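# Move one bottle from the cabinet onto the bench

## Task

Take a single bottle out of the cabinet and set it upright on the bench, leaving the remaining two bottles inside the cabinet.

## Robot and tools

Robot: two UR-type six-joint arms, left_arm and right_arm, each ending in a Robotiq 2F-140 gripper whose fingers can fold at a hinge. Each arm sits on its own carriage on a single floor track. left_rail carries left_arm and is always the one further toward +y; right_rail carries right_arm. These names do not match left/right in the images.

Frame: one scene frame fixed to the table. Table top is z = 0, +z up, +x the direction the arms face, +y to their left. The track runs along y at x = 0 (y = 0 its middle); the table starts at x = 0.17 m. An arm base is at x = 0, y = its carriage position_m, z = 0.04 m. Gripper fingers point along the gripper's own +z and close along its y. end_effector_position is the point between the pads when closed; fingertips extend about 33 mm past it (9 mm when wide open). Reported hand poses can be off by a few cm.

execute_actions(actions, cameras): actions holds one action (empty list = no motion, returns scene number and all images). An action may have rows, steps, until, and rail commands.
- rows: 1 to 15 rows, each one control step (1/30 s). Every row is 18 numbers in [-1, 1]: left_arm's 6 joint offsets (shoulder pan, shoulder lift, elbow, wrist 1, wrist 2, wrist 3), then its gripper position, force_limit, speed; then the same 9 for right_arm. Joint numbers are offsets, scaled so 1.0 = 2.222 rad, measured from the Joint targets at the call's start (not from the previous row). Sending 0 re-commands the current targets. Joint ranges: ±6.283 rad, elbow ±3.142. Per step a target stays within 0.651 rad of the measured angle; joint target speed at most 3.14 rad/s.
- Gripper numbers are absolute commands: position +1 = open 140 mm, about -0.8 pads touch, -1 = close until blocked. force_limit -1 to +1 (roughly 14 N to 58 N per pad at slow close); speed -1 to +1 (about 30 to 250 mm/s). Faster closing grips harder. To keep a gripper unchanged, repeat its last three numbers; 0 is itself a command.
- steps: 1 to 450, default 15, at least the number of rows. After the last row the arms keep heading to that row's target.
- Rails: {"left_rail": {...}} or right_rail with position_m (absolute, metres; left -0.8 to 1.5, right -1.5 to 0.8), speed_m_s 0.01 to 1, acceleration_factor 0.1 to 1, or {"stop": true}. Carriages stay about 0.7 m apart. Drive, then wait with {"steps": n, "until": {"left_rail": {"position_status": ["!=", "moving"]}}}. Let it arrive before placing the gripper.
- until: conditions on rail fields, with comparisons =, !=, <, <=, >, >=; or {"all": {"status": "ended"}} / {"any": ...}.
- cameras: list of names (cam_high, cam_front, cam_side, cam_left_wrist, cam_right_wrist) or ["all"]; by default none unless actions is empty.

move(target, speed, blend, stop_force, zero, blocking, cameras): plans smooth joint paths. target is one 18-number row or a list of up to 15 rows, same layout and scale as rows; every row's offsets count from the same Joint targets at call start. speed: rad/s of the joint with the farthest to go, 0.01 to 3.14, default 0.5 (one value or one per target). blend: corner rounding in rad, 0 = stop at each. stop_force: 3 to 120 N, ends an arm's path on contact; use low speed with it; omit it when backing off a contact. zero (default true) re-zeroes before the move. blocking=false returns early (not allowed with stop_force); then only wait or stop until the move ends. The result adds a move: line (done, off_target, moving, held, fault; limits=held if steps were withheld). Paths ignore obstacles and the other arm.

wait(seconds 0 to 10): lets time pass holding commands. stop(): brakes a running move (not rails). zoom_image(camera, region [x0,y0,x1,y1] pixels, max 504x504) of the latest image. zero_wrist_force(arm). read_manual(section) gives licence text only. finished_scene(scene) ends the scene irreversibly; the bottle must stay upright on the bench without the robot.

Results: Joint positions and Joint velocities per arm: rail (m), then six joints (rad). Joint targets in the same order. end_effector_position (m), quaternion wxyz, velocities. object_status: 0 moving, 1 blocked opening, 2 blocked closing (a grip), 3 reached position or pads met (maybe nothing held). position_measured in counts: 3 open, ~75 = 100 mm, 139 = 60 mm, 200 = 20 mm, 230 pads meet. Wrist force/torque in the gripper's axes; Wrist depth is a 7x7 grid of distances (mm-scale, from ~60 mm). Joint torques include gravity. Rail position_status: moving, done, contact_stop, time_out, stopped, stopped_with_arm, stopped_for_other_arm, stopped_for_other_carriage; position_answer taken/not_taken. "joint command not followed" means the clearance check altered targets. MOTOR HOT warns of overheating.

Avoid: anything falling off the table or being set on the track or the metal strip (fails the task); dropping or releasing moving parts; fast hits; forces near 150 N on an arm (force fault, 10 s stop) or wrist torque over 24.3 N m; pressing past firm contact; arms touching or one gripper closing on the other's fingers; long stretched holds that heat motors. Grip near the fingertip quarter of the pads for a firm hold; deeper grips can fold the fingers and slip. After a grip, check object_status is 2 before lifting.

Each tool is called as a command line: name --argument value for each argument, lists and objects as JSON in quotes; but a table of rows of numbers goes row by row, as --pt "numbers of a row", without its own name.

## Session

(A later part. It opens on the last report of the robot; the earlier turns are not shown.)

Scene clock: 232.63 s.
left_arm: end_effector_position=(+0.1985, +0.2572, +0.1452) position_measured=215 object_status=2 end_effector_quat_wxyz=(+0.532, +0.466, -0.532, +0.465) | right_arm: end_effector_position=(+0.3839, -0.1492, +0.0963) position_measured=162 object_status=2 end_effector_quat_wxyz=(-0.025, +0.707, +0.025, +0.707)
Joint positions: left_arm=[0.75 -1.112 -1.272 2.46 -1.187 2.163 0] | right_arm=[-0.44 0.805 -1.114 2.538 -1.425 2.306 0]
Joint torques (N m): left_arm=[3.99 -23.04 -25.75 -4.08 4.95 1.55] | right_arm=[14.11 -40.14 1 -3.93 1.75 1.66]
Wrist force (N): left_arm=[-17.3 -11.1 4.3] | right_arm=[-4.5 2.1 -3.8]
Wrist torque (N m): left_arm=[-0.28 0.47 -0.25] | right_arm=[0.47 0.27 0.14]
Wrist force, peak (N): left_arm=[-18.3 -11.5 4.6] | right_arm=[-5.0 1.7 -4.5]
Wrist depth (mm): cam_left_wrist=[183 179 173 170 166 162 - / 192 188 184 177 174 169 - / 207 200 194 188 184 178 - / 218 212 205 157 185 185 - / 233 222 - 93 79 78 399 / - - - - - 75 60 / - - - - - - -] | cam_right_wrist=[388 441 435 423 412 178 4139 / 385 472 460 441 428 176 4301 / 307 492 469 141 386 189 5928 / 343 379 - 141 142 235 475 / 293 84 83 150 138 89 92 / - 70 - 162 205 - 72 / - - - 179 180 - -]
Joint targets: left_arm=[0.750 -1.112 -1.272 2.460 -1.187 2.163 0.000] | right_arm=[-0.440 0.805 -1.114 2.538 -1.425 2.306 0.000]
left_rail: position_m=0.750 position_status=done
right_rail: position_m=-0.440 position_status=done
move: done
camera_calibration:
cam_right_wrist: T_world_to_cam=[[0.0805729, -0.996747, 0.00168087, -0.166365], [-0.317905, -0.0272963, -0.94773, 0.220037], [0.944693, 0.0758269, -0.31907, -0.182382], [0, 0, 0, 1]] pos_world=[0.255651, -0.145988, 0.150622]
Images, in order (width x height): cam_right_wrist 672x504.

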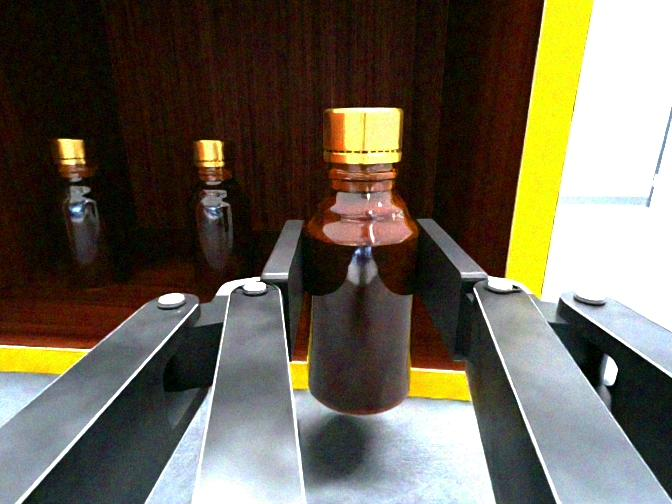

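execute_actions --actions '[{"right_rail":{"position_m":-0.79,"acceleration_factor":0.5},"steps":120,"until":{"right_rail":{"position_status":["!=","moving"]}}}]'

move --pt "0 0 0 0 0 0 -1 0 -1 -0.0689 0.0095 -0.0361 0.0266 -0.0689 0 -1 -0.02 -1" --pt "0 0 0 0 0 0 -1 0 -1 -0.1090 0.0212 -0.0732 0.0520 -0.1090 0 -1 -0.02 -1" --speed 0.2 --blend '[0.02,0]'

move --target '[0,0,0,0,0,0,-1,0,-1,0,0.0550,-0.0036,-0.0514,0,0,-1,-0.02,-1]' --speed 0.05 --stop_force 5 --cameras '["cam_right_wrist"]'

Scene clock: 240.27 s.
left_arm: end_effector_position=(+0.1985, +0.2572, +0.1452) position_measured=215 object_status=2 end_effector_quat_wxyz=(+0.532, +0.466, -0.532, +0.465) | right_arm: end_effector_position=(+0.3838, -0.4992, +0.0963) position_measured=162 object_status=2 end_effector_quat_wxyz=(-0.025, +0.707, +0.025, +0.707)
Joint positions: left_arm=[0.75 -1.112 -1.272 2.46 -1.187 2.163 0] | right_arm=[-0.79 0.805 -1.114 2.538 -1.425 2.306 0]
Joint torques (N m): left_arm=[3.27 -21.38 -24.92 -4.37 4.77 1.78] | right_arm=[8.75 -36.5 -5.08 -1.36 -0.29 1.58]
Wrist force (N): left_arm=[-17.0 -10.8 4.3] | right_arm=[-4.5 2.2 -3.7]
Wrist torque (N m): left_arm=[-0.27 0.50 -0.26] | right_arm=[0.50 0.28 0.14]
Wrist force, peak (N): left_arm=[-18.2 -11.5 4.7] | right_arm=[-4.8 2.7 -4.0]
Wrist depth (mm): cam_left_wrist=[183 178 174 170 166 162 163 / 193 188 183 177 174 170 1122 / 203 199 193 188 183 178 - / 217 211 205 155 188 186 - / 232 222 - 93 79 81 385 / - - - - - 74 59 / - - - - - - -] | cam_right_wrist=[341 417 - - - 3988 4139 / 330 422 - - - 6451 - / 345 444 - 141 4301 5223 - / 349 429 477 140 142 472 472 / 324 84 83 149 138 89 92 / - 70 - 162 205 - 72 / - - - 180 179 - -]
Joint targets: left_arm=[0.750 -1.112 -1.272 2.460 -1.187 2.163 0.000] | right_arm=[-0.790 0.805 -1.114 2.538 -1.425 2.306 0.000]
Tool commands: left_gripper/position=-1.0 left_gripper/force_limit=+0.0 left_gripper/speed=-1.0 right_gripper/position=-1.0 right_gripper/force_limit=-0.02 right_gripper/speed=-1.0
left_rail: position_m=0.750 position_status=done
right_rail: position_m=-0.790 position_status=done

Scene clock: 241.97 s.
left_arm: end_effector_position=(+0.1985, +0.2572, +0.1452) position_measured=215 object_status=2 end_effector_quat_wxyz=(+0.532, +0.466, -0.532, +0.465) | right_arm: end_effector_position=(+0.4986, -0.4915, +0.0962) position_measured=162 object_status=2 end_effector_quat_wxyz=(-0.025, +0.707, +0.025, +0.707)
Joint positions: left_arm=[0.75 -1.112 -1.272 2.46 -1.187 2.163 0] | right_arm=[-0.79 0.563 -1.066 2.376 -1.31 2.064 0]
Joint torques (N m): left_arm=[4.29 -23.21 -24.57 -4.25 4.72 1.59] | right_arm=[-13.87 -24.41 -12.71 -1.52 -2.01 1.52]
Wrist force (N): left_arm=[-16.9 -10.8 4.2] | right_arm=[-4.8 1.8 -4.3]
Wrist torque (N m): left_arm=[-0.29 0.53 -0.26] | right_arm=[0.41 0.38 0.14]
Wrist force, peak (N): left_arm=[-18.1 -11.5 4.4] | right_arm=[-4.7 2.0 -5.3]
Wrist depth (mm): cam_left_wrist=[182 179 175 170 166 161 160 / 193 188 180 177 174 170 1027 / - 199 194 188 184 179 1666 / 218 212 205 156 185 186 - / 232 223 - 93 78 81 406 / - - - - - 74 60 / - - - - - - -] | cam_right_wrist=[329 4985 4667 - 3917 - 4301 / 316 - 4667 4874 3596 4062 5772 / 332 4985 - 141 5223 4985 5624 / 333 428 473 140 143 472 472 / 320 83 83 149 138 89 92 / - 70 - 164 204 - 72 / - - - 180 179 - -]
Joint targets: left_arm=[0.750 -1.112 -1.272 2.460 -1.187 2.163 0.000] | right_arm=[-0.790 0.563 -1.066 2.375 -1.310 2.064 0.000]
left_rail: position_m=0.750 position_status=done
right_rail: position_m=-0.790 position_status=done
move: done

Scene clock: 245.37 s.
left_arm: end_effector_position=(+0.1985, +0.2572, +0.1452) position_measured=215 object_status=2 end_effector_quat_wxyz=(+0.532, +0.466, -0.532, +0.465) | right_arm: end_effector_position=(+0.4988, -0.4915, +0.0620) position_measured=162 object_status=2 end_effector_quat_wxyz=(-0.025, +0.706, +0.025, +0.707)
Joint positions: left_arm=[0.75 -1.112 -1.272 2.46 -1.187 2.163 0] | right_arm=[-0.79 0.563 -0.953 2.368 -1.415 2.064 0]
Joint torques (N m): left_arm=[4.68 -23.03 -25.35 -3.92 4.64 1.42] | right_arm=[-10.43 -46.89 1.14 -1.78 -0.66 1.55]
Wrist force (N): left_arm=[-17.6 -11.2 4.2] | right_arm=[-3.0 1.3 -3.6]
Wrist torque (N m): left_arm=[-0.30 0.54 -0.25] | right_arm=[0.38 0.40 0.20]
Wrist force, peak (N): left_arm=[-18.1 -11.4 4.6] | right_arm=[10.1 2.9 -6.9]
Wrist depth (mm): cam_left_wrist=[183 179 174 170 166 162 164 / 192 189 183 177 172 170 1027 / 204 199 194 187 185 178 - / 217 212 205 155 188 188 - / 233 225 - 93 79 81 429 / - - - - - 74 60 / - - - - - - -] | cam_right_wrist=[316 - 4218 4301 3656 - 4062 / 317 - 4768 4476 4874 4301 - / 333 5484 5223 141 571 4387 5928 / 330 365 363 141 143 360 360 / 253 84 83 150 139 84 92 / - 70 - 160 164 - 72 / - - - 137 137 - -]
Joint targets: left_arm=[0.750 -1.112 -1.272 2.460 -1.187 2.163 0.000] | right_arm=[-0.790 0.563 -0.953 2.368 -1.415 2.064 0.000]
left_rail: position_m=0.750 position_status=done
right_rail: position_m=-0.790 position_status=done
move: contact (right_arm)
camera_calibration:
cam_right_wrist: T_world_to_cam=[[0.0806057, -0.996744, 0.00178319, -0.516675], [-0.317808, -0.0273963, -0.947759, 0.214729], [0.944723, 0.0758281, -0.318981, -0.275912], [0, 0, 0, 1]] pos_world=[0.37055, -0.488188, 0.116422]
Images, in order (width x height): cam_right_wrist 672x504.

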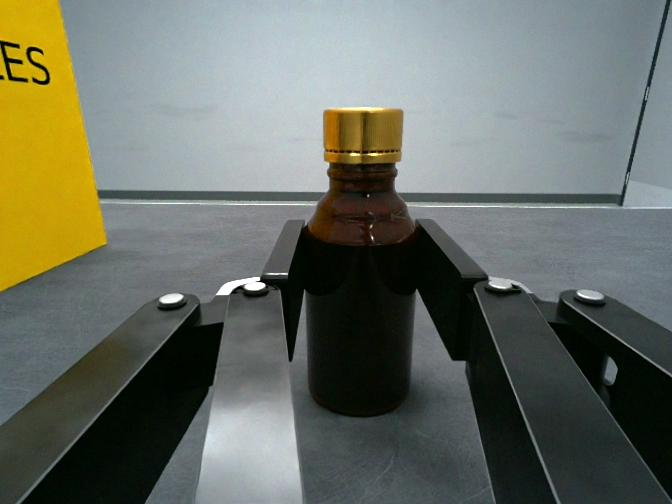

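move --target '[0,0,0,0,0,0,-1,0,-1,0,0.0006,0,-0.0006,0,0,-1,-0.02,-1]' --speed 0.03

execute_actions --actions '[{"rows":[[0,0,0,0,0,0,-1,0,-1,0,0,0,0,0,0,0.1,-1,-1]],"steps":40}]'

move --target '[0,0,0,0,0,0,-1,0,-1,0.1090,-0.0720,0.0765,-0.0044,0.1090,0,0.1,-1,-1]' --speed 0.2 --cameras '["cam_right_wrist"]'

move --pt "-0.0687 -0.0088 0.0161 -0.0073 -0.1080 0 -1 0 -1 0 0 0 0 0 0 0.1 -1 -1" --pt "-0.1361 -0.0106 0.0193 -0.0087 -0.2143 0 -1 0 -1 0 0 0 0 0 0 0.1 -1 -1" --pt "-0.1937 -0.0074 0.0135 -0.0061 -0.3116 0 -1 0 -1 0 0 0 0 0 0 0.1 -1 -1" --pt "-0.2398 0.0028 -0.0055 0.0026 -0.3964 0 -1 0 -1 0 0 0 0 0 0 0.1 -1 -1" --pt "-0.2746 0.0183 -0.0340 0.0157 -0.4710 0 -1 0 -1 0 0 0 0 0 0 0.1 -1 -1" --pt "-0.2982 0.0372 -0.0703 0.0331 -0.5338 0 -1 0 -1 0 0 0 0 0 0 0.1 -1 -1" --pt "-0.3132 0.0592 -0.1125 0.0533 -0.5882 0 -1 0 -1 0 0 0 0 0 0 0.1 -1 -1" --pt "-0.3246 0.1095 -0.2108 0.1013 -0.6781 0 -1 0 -1 0 0 0 0 0 0 0.1 -1 -1" --pt "-0.3204 0.1664 -0.3242 0.1578 -0.7525 0 -1 0 -1 0 0 0 0 0 0 0.1 -1 -1" --pt "-0.3068 0.2306 -0.4534 0.2228 -0.8174 0 -1 0 -1 0 0 0 0 0 0 0.1 -1 -1" --pt "-0.2877 0.3056 -0.6054 0.2998 -0.8768 0 -1 0 -1 0 0 0 0 0 0 0.1 -1 -1" --pt "-0.2766 0.3517 -0.6997 0.3480 -0.9052 0 -1 0 -1 0 0 0 0 0 0 0.1 -1 -1" --pt "-0.2644 0.4050 -0.8089 0.4039 -0.9324 0 -1 0 -1 0 0 0 0 0 0 0.1 -1 -1" --speed 0.38 --blend 0.02 --stop_force 45 --cameras '["cam_front","cam_left_wrist"]'

Scene clock: 286.57 s.
left_arm: end_effector_position=(+0.1985, +0.2572, +0.1452) position_measured=215 object_status=2 end_effector_quat_wxyz=(+0.532, +0.466, -0.532, +0.465) | right_arm: end_effector_position=(+0.4988, -0.4915, +0.0617) position_measured=162 object_status=2 end_effector_quat_wxyz=(-0.025, +0.706, +0.025, +0.707)
Joint positions: left_arm=[0.75 -1.112 -1.272 2.46 -1.187 2.163 0] | right_arm=[-0.79 0.563 -0.952 2.368 -1.417 2.064 0]
Joint torques (N m): left_arm=[3.77 -22.01 -25.56 -4.35 4.67 1.51] | right_arm=[-0.56 -20.1 -2.85 -1.03 1.14 1.64]
Wrist force (N): left_arm=[-17.5 -11.1 4.4] | right_arm=[7.3 3.2 -7.2]
Wrist torque (N m): left_arm=[-0.26 0.52 -0.25] | right_arm=[0.32 0.40 0.19]
Wrist force, peak (N): left_arm=[-18.2 -11.4 4.4] | right_arm=[7.3 3.2 -7.2]
Wrist depth (mm): cam_left_wrist=[183 179 173 170 165 162 161 / 193 189 185 177 173 170 - / 204 200 194 188 183 179 - / 218 212 205 156 188 188 - / - 222 - 93 79 81 1133 / - - - - - 74 60 / - - - - - - -] | cam_right_wrist=[316 4874 5772 - - - 5484 / 330 4768 - 4667 5484 5350 - / 330 4874 6093 141 5101 - - / 329 367 367 140 144 361 362 / 254 84 83 150 139 84 92 / - 70 - 159 164 - 72 / - - - 137 137 - -]
Joint targets: left_arm=[0.750 -1.112 -1.272 2.460 -1.187 2.163 0.000] | right_arm=[-0.790 0.563 -0.952 2.368 -1.417 2.064 0.000]
left_rail: position_m=0.750 position_status=done
right_rail: position_m=-0.790 position_status=done
move: done

Scene clock: 288.10 s.
left_arm: end_effector_position=(+0.1985, +0.2572, +0.1452) position_measured=215 object_status=2 end_effector_quat_wxyz=(+0.532, +0.466, -0.532, +0.465) | right_arm: end_effector_position=(+0.4988, -0.4915, +0.0616) position_measured=117 object_status=3 end_effector_quat_wxyz=(-0.025, +0.706, +0.025, +0.707)
Joint positions: left_arm=[0.75 -1.112 -1.272 2.46 -1.187 2.163 0] | right_arm=[-0.79 0.563 -0.952 2.368 -1.417 2.064 0]
Joint torques (N m): left_arm=[3.97 -22.91 -25.1 -4.11 4.59 1.67] | right_arm=[2.92 -46.26 -3.88 -0.85 -0.07 1.54]
Wrist force (N): left_arm=[-16.9 -10.5 4.2] | right_arm=[-2.3 1.5 -3.8]
Wrist torque (N m): left_arm=[-0.21 0.51 -0.26] | right_arm=[0.35 0.45 0.15]
Wrist force, peak (N): left_arm=[-18.2 -11.2 4.5] | right_arm=[8.4 3.3 -7.3]
Wrist depth (mm): cam_left_wrist=[182 178 174 170 166 162 162 / - 188 183 177 173 170 - / 203 199 193 188 183 178 1963 / 218 211 205 156 188 186 2221 / 233 222 - 93 78 81 1052 / - - - - - 74 60 / - - - - - - -] | cam_right_wrist=[326 3656 4768 4874 4476 3848 - / 327 4985 5484 4874 5928 5624 6093 / 344 4768 5624 141 5772 5624 3375 / 328 363 159 141 146 359 325 / - 84 113 151 204 107 90 / - 65 164 159 165 98 - / - - 137 137 136 126 -]
Joint targets: left_arm=[0.750 -1.112 -1.272 2.460 -1.187 2.163 0.000] | right_arm=[-0.790 0.563 -0.952 2.368 -1.417 2.064 0.000]
left_rail: position_m=0.750 position_status=done
right_rail: position_m=-0.790 position_status=done

Scene clock: 289.80 s.
left_arm: end_effector_position=(+0.1985, +0.2572, +0.1452) position_measured=215 object_status=2 end_effector_quat_wxyz=(+0.532, +0.466, -0.532, +0.465) | right_arm: end_effector_position=(+0.3839, -0.4992, +0.0958) position_measured=117 object_status=3 end_effector_quat_wxyz=(-0.025, +0.707, +0.025, +0.707)
Joint positions: left_arm=[0.75 -1.112 -1.272 2.46 -1.187 2.163 0] | right_arm=[-0.79 0.805 -1.112 2.538 -1.426 2.306 0]
Joint torques (N m): left_arm=[3.53 -22.97 -25.59 -4.06 4.74 1.49] | right_arm=[12.2 -39.13 2.94 -3.08 1.76 1.51]
Wrist force (N): left_arm=[-17.2 -10.9 4.0] | right_arm=[-2.5 1.4 -3.9]
Wrist torque (N m): left_arm=[-0.24 0.50 -0.26] | right_arm=[0.33 0.46 0.13]
Wrist force, peak (N): left_arm=[-18.2 -11.4 4.4] | right_arm=[-2.3 1.5 -4.6]
Wrist depth (mm): cam_left_wrist=[183 178 174 170 166 161 162 / 193 189 184 178 173 169 - / 204 199 194 189 183 179 - / 217 209 205 155 188 186 - / 231 - - 93 79 81 395 / - - - - - 74 60 / - - - - - - -] | cam_right_wrist=[345 4768 5484 4301 - 4874 - / 333 467 6093 5101 - 4874 4985 / 345 465 6267 269 4667 5223 6451 / 348 431 159 270 428 471 473 / 334 84 113 283 285 107 91 / - 65 215 226 226 82 - / - - 179 179 180 80 -]
Joint targets: left_arm=[0.750 -1.112 -1.272 2.460 -1.187 2.163 0.000] | right_arm=[-0.790 0.805 -1.112 2.538 -1.426 2.306 0.000]
left_rail: position_m=0.750 position_status=done
right_rail: position_m=-0.790 position_status=done
move: done
camera_calibration:
cam_right_wrist: T_world_to_cam=[[0.0806082, -0.996744, 0.0017652, -0.515246], [-0.318018, -0.0273969, -0.947689, 0.210076], [0.944652, 0.0758302, -0.319191, -0.155941], [0, 0, 0, 1]] pos_world=[0.255651, -0.495988, 0.150221]
Images, in order (width x height): cam_right_wrist 672x504.

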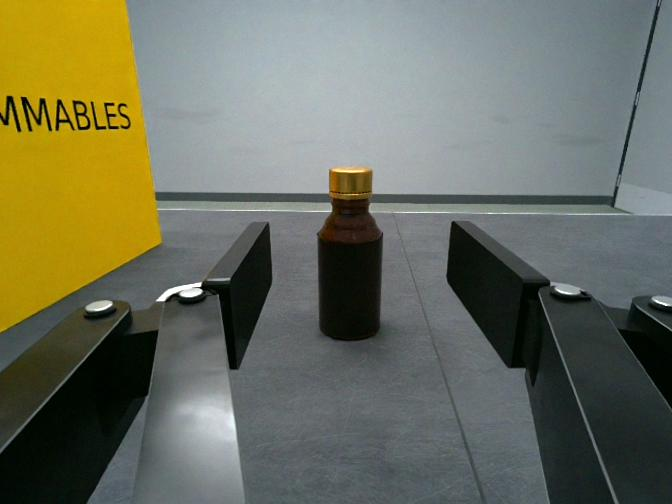

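Scene clock: 298.30 s.
left_arm: end_effector_position=(+0.3371, -0.1002, +0.1453) position_measured=215 object_status=2 end_effector_quat_wxyz=(+0.077, +0.703, -0.078, +0.703) | right_arm: end_effector_position=(+0.3839, -0.4992, +0.0958) position_measured=117 object_status=3 end_effector_quat_wxyz=(-0.025, +0.707, +0.025, +0.707)
Joint positions: left_arm=[0.75 -1.699 -0.373 0.663 -0.29 0.091 0] | right_arm=[-0.79 0.805 -1.112 2.538 -1.426 2.306 0]
Joint torques (N m): left_arm=[15.77 -51.96 -31.46 2.21 -5.67 1.39] | right_arm=[13.6 -38.66 1.44 -2.83 1.73 1.43]
Wrist force (N): left_arm=[2.5 7.6 -4.2] | right_arm=[-2.5 1.6 -3.9]
Wrist torque (N m): left_arm=[-0.40 0.60 -0.08] | right_arm=[0.37 0.48 0.13]
Wrist force, peak (N): left_arm=[-17.9 -11.4 4.4] | right_arm=[-2.7 1.8 -4.0]
Wrist depth (mm): cam_left_wrist=[176 174 171 169 166 165 165 / 185 183 180 177 175 172 - / 195 194 190 186 184 182 2783 / 209 205 200 156 133 190 - / 224 216 - 93 79 78 - / - - - - - 74 60 / - - - - - - -] | cam_right_wrist=[341 4570 4768 3718 4476 - 4387 / 333 425 - 4139 4874 4667 4768 / 345 439 - 267 5928 4387 - / 346 433 160 269 389 426 474 / 330 84 113 282 286 107 91 / - 65 215 226 225 83 - / - - 179 179 179 80 -]
Joint targets: left_arm=[0.750 -1.699 -0.373 0.663 -0.290 0.091 0.000] | right_arm=[-0.790 0.805 -1.112 2.538 -1.426 2.306 0.000]
left_rail: position_m=0.750 position_status=done
right_rail: position_m=-0.790 position_status=done
move: done
camera_calibration:
cam_left_wrist: T_world_to_cam=[[-0.189365, -0.981789, -0.015205, -0.0211141], [-0.312868, 0.0750087, -0.94683, 0.252825], [0.930728, -0.17454, -0.321374, -0.139039], [0, 0, 0, 1]] pos_world=[0.20451, -0.0639616, 0.194378]
Images, in order (width x height): cam_front 672x504, cam_left_wrist 672x504.

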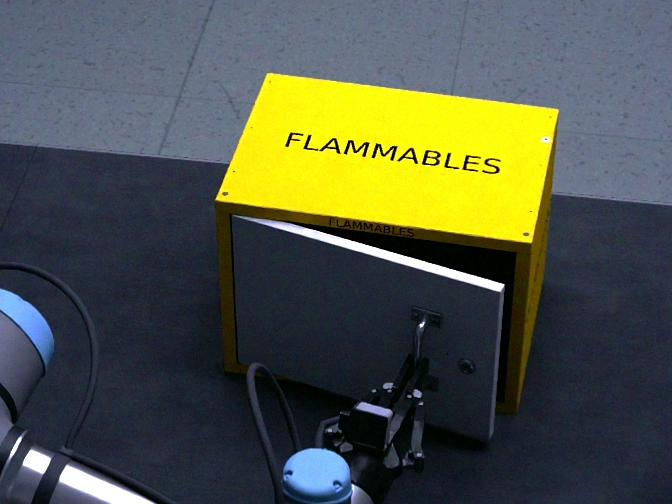

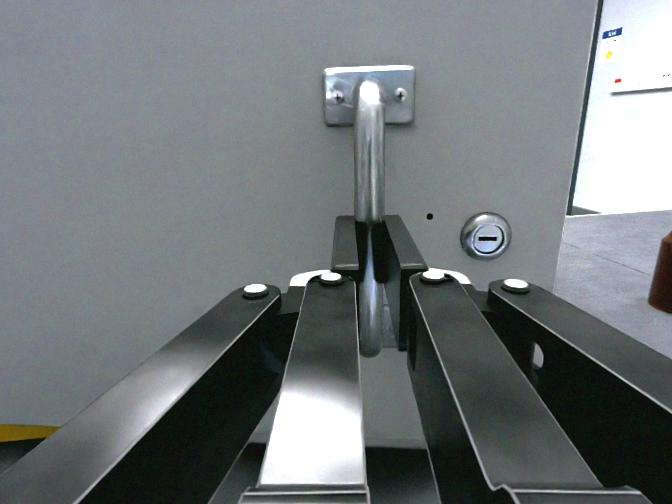

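move --pt "0.0203 -0.0349 0.0718 -0.0369 0.0709 0 -1 0 -1 0 0 0 0 0 0 0.1 -1 -1" --pt "0.0447 -0.0609 0.1251 -0.0641 0.1424 0 -1 0 -1 0 0 0 0 0 0 0.1 -1 -1" --speed '[0.12,0.08]' --blend '[0.02,0]' --stop_force 20 --cameras '["cam_front","cam_side","cam_left_wrist"]'

Scene clock: 314.93 s.
left_arm: end_effector_position=(+0.3940, -0.1126, +0.1449) position_measured=215 object_status=2 end_effector_quat_wxyz=(+0.153, +0.690, -0.153, +0.690) | right_arm: end_effector_position=(+0.3839, -0.4992, +0.0958) position_measured=117 object_status=3 end_effector_quat_wxyz=(-0.025, +0.707, +0.025, +0.707)
Joint positions: left_arm=[0.75 -1.6 -0.508 0.941 -0.432 0.408 0] | right_arm=[-0.79 0.805 -1.112 2.538 -1.426 2.306 0]
Joint torques (N m): left_arm=[21.09 -66.37 -6.4 -2.03 -0.01 0.74] | right_arm=[13.45 -38.93 1.35 -2.91 1.68 1.42]
Wrist force (N): left_arm=[6.6 5.6 -11.4] | right_arm=[-2.6 1.8 -3.7]
Wrist torque (N m): left_arm=[-0.27 0.43 0.34] | right_arm=[0.41 0.47 0.13]
Wrist force, peak (N): left_arm=[8.2 -12.9 -4.9] | right_arm=[-2.7 1.6 -4.0]
Wrist depth (mm): cam_left_wrist=[136 143 153 165 179 194 2681 / 141 150 161 164 190 209 2390 / - 157 168 177 203 217 916 / 154 165 174 154 206 230 - / 161 168 - 93 78 78 - / - - - - - 74 60 / - - - - - - -] | cam_right_wrist=[340 4570 4301 - 3848 - - / 331 433 - - 4985 5928 5350 / 343 440 6451 259 5484 5350 - / 348 430 159 269 431 474 472 / 332 84 113 283 285 107 91 / - 65 215 227 225 83 - / - - 180 179 179 80 -]
Joint targets: left_arm=[0.750 -1.600 -0.508 0.941 -0.432 0.408 0.000] | right_arm=[-0.790 0.805 -1.112 2.538 -1.426 2.306 0.000]
left_rail: position_m=0.750 position_status=done
right_rail: position_m=-0.790 position_status=done
move: done
camera_calibration:
cam_left_wrist: T_world_to_cam=[[-0.396376, -0.917959, -0.0154016, 0.0662541], [-0.289474, 0.14088, -0.946762, 0.269458], [0.871258, -0.370815, -0.321567, -0.192976], [0, 0, 0, 1]] pos_world=[0.272395, -0.048701, 0.194078]
Images, in order (width x height): cam_front 672x504, cam_side 672x504, cam_left_wrist 672x504.

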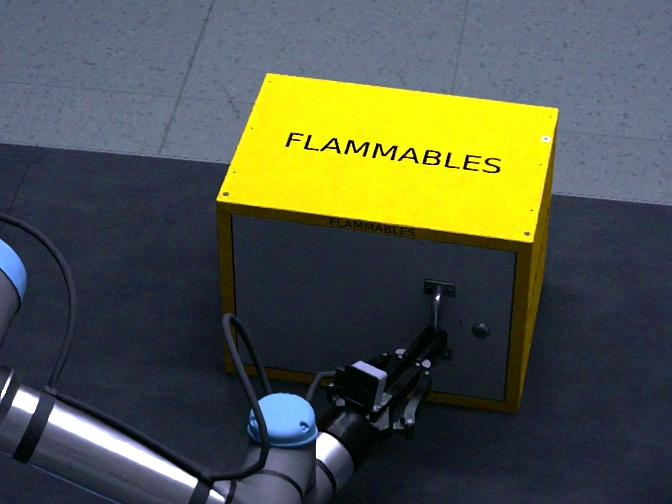

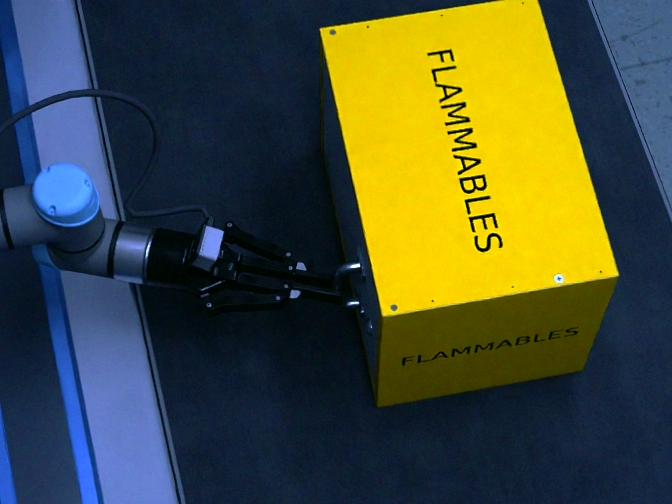

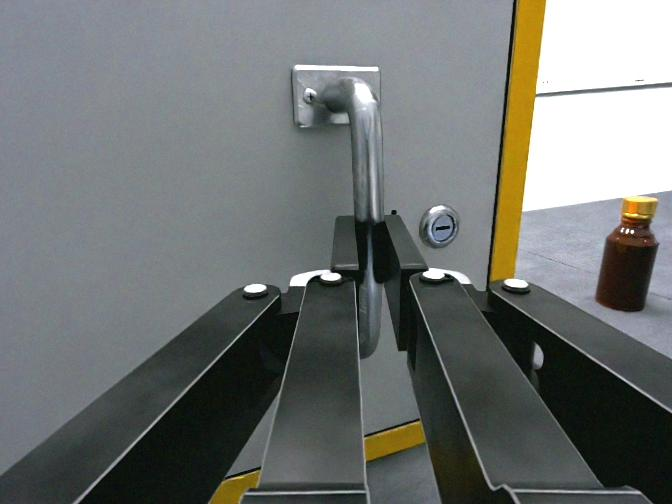

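execute_actions --actions '[{"rows":[[0,0,0,0,0,0,0.1,0,-1,0,0,0,0,0,0,0.1,-1,-1]],"steps":55}]'

move --target '[-0.0602,-0.0548,0.1115,-0.0568,-0.0606,0,0.1,0,-1,0,0,0,0,0,0,0.1,-1,-1]' --speed 0.2 --cameras '["cam_front","cam_right_wrist"]'

Scene clock: 324.17 s.
left_arm: end_effector_position=(+0.3940, -0.1126, +0.1449) position_measured=117 object_status=0 end_effector_quat_wxyz=(+0.153, +0.690, -0.153, +0.690) | right_arm: end_effector_position=(+0.3839, -0.4992, +0.0958) position_measured=117 object_status=3 end_effector_quat_wxyz=(-0.025, +0.707, +0.025, +0.707)
Joint positions: left_arm=[0.75 -1.6 -0.508 0.941 -0.432 0.408 0] | right_arm=[-0.79 0.805 -1.112 2.538 -1.426 2.306 0]
Joint torques (N m): left_arm=[-8.16 -64.82 -32.28 -0.83 1.99 -0.52] | right_arm=[13.25 -38.68 1.22 -2.83 1.65 1.49]
Wrist force (N): left_arm=[0.4 -1.9 -0.1] | right_arm=[-2.6 1.6 -3.6]
Wrist torque (N m): left_arm=[-0.26 0.62 -0.14] | right_arm=[0.36 0.50 0.13]
Wrist force, peak (N): left_arm=[7.7 5.8 -12.1] | right_arm=[-2.7 1.8 -4.0]
Wrist depth (mm): cam_left_wrist=[135 143 152 170 175 194 - / 141 149 161 166 189 206 - / - 156 168 176 202 224 - / 154 164 169 188 204 130 - / - 89 109 196 224 110 86 / - - 202 217 243 - - / - - 215 229 235 - -] | cam_right_wrist=[342 412 4985 4476 4570 4476 4570 / 331 436 5484 4985 4874 - 4062 / 342 468 5350 4476 5350 - 4985 / 348 430 159 269 428 385 474 / 333 84 113 283 285 107 91 / - 65 214 226 226 82 - / - - 180 179 180 80 -]
Joint targets: left_arm=[0.750 -1.600 -0.508 0.941 -0.432 0.408 0.000] | right_arm=[-0.790 0.805 -1.112 2.538 -1.426 2.306 0.000]
left_rail: position_m=0.750 position_status=done
right_rail: position_m=-0.790 position_status=done

Scene clock: 325.90 s.
left_arm: end_effector_position=(+0.3040, -0.0701, +0.1451) position_measured=117 object_status=3 end_effector_quat_wxyz=(+0.153, +0.690, -0.153, +0.690) | right_arm: end_effector_position=(+0.3839, -0.4992, +0.0958) position_measured=117 object_status=3 end_effector_quat_wxyz=(-0.025, +0.707, +0.025, +0.707)
Joint positions: left_arm=[0.75 -1.734 -0.63 1.188 -0.558 0.273 0] | right_arm=[-0.79 0.805 -1.112 2.538 -1.426 2.306 0]
Joint torques (N m): left_arm=[-10.29 -65.68 -6.07 -1.96 -2.75 -0.94] | right_arm=[13.23 -38.81 0.9 -2.91 1.59 1.3]
Wrist force (N): left_arm=[0.6 -1.8 -0.2] | right_arm=[-2.3 1.7 -3.5]
Wrist torque (N m): left_arm=[-0.22 0.59 -0.14] | right_arm=[0.39 0.43 0.14]
Wrist force, peak (N): left_arm=[0.5 -2.1 -0.1] | right_arm=[-2.8 1.9 -3.7]
Wrist depth (mm): cam_left_wrist=[206 218 234 252 274 2932 2819 / 215 228 244 258 289 - - / 224 238 254 282 302 - 2932 / 233 248 142 291 313 129 496 / - 89 107 313 339 110 86 / - - 301 - - - - / - - - - - - -] | cam_right_wrist=[342 4570 - - 4476 4570 3782 / 330 441 4476 - 4768 5101 - / 347 442 - 5624 - 5484 - / 347 431 159 270 428 477 475 / 330 84 113 284 285 107 91 / - 65 215 214 225 83 - / - - 179 179 179 80 -]
Joint targets: left_arm=[0.750 -1.734 -0.630 1.188 -0.558 0.273 0.000] | right_arm=[-0.790 0.805 -1.112 2.538 -1.426 2.306 0.000]
left_rail: position_m=0.750 position_status=done
right_rail: position_m=-0.790 position_status=done
move: done
camera_calibration:
cam_right_wrist: T_world_to_cam=[[0.0806082, -0.996744, 0.0017652, -0.515238], [-0.318018, -0.0273969, -0.947689, 0.210044], [0.944652, 0.0758302, -0.319191, -0.155846], [0, 0, 0, 1]] pos_world=[0.255551, -0.495988, 0.150221]
Images, in order (width x height): cam_front 672x504, cam_right_wrist 672x504.

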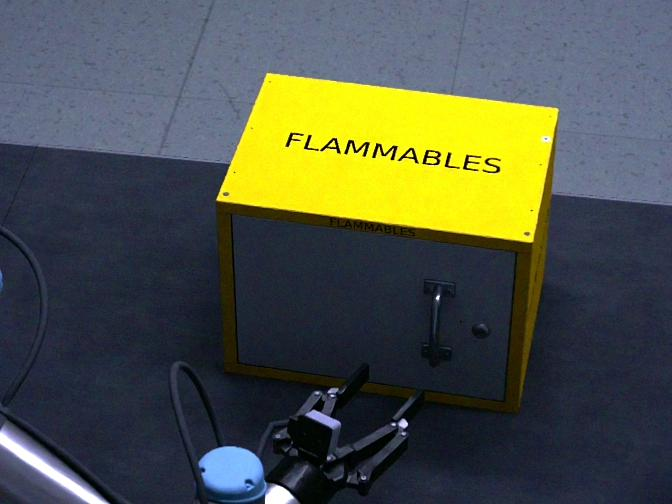

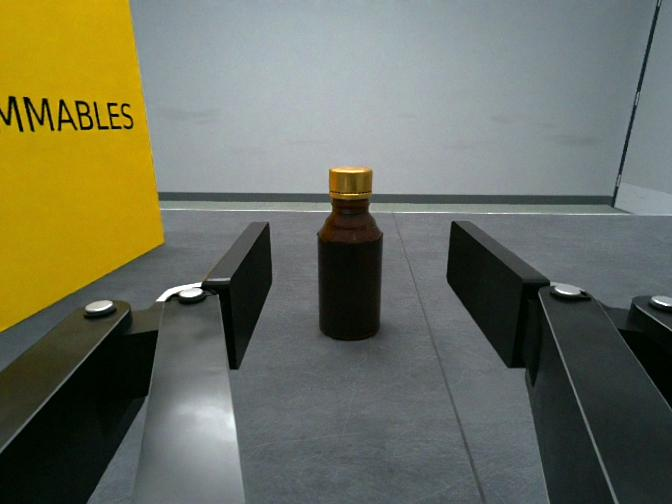

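finished_scene --scene 2

The scene is finished: the task was done.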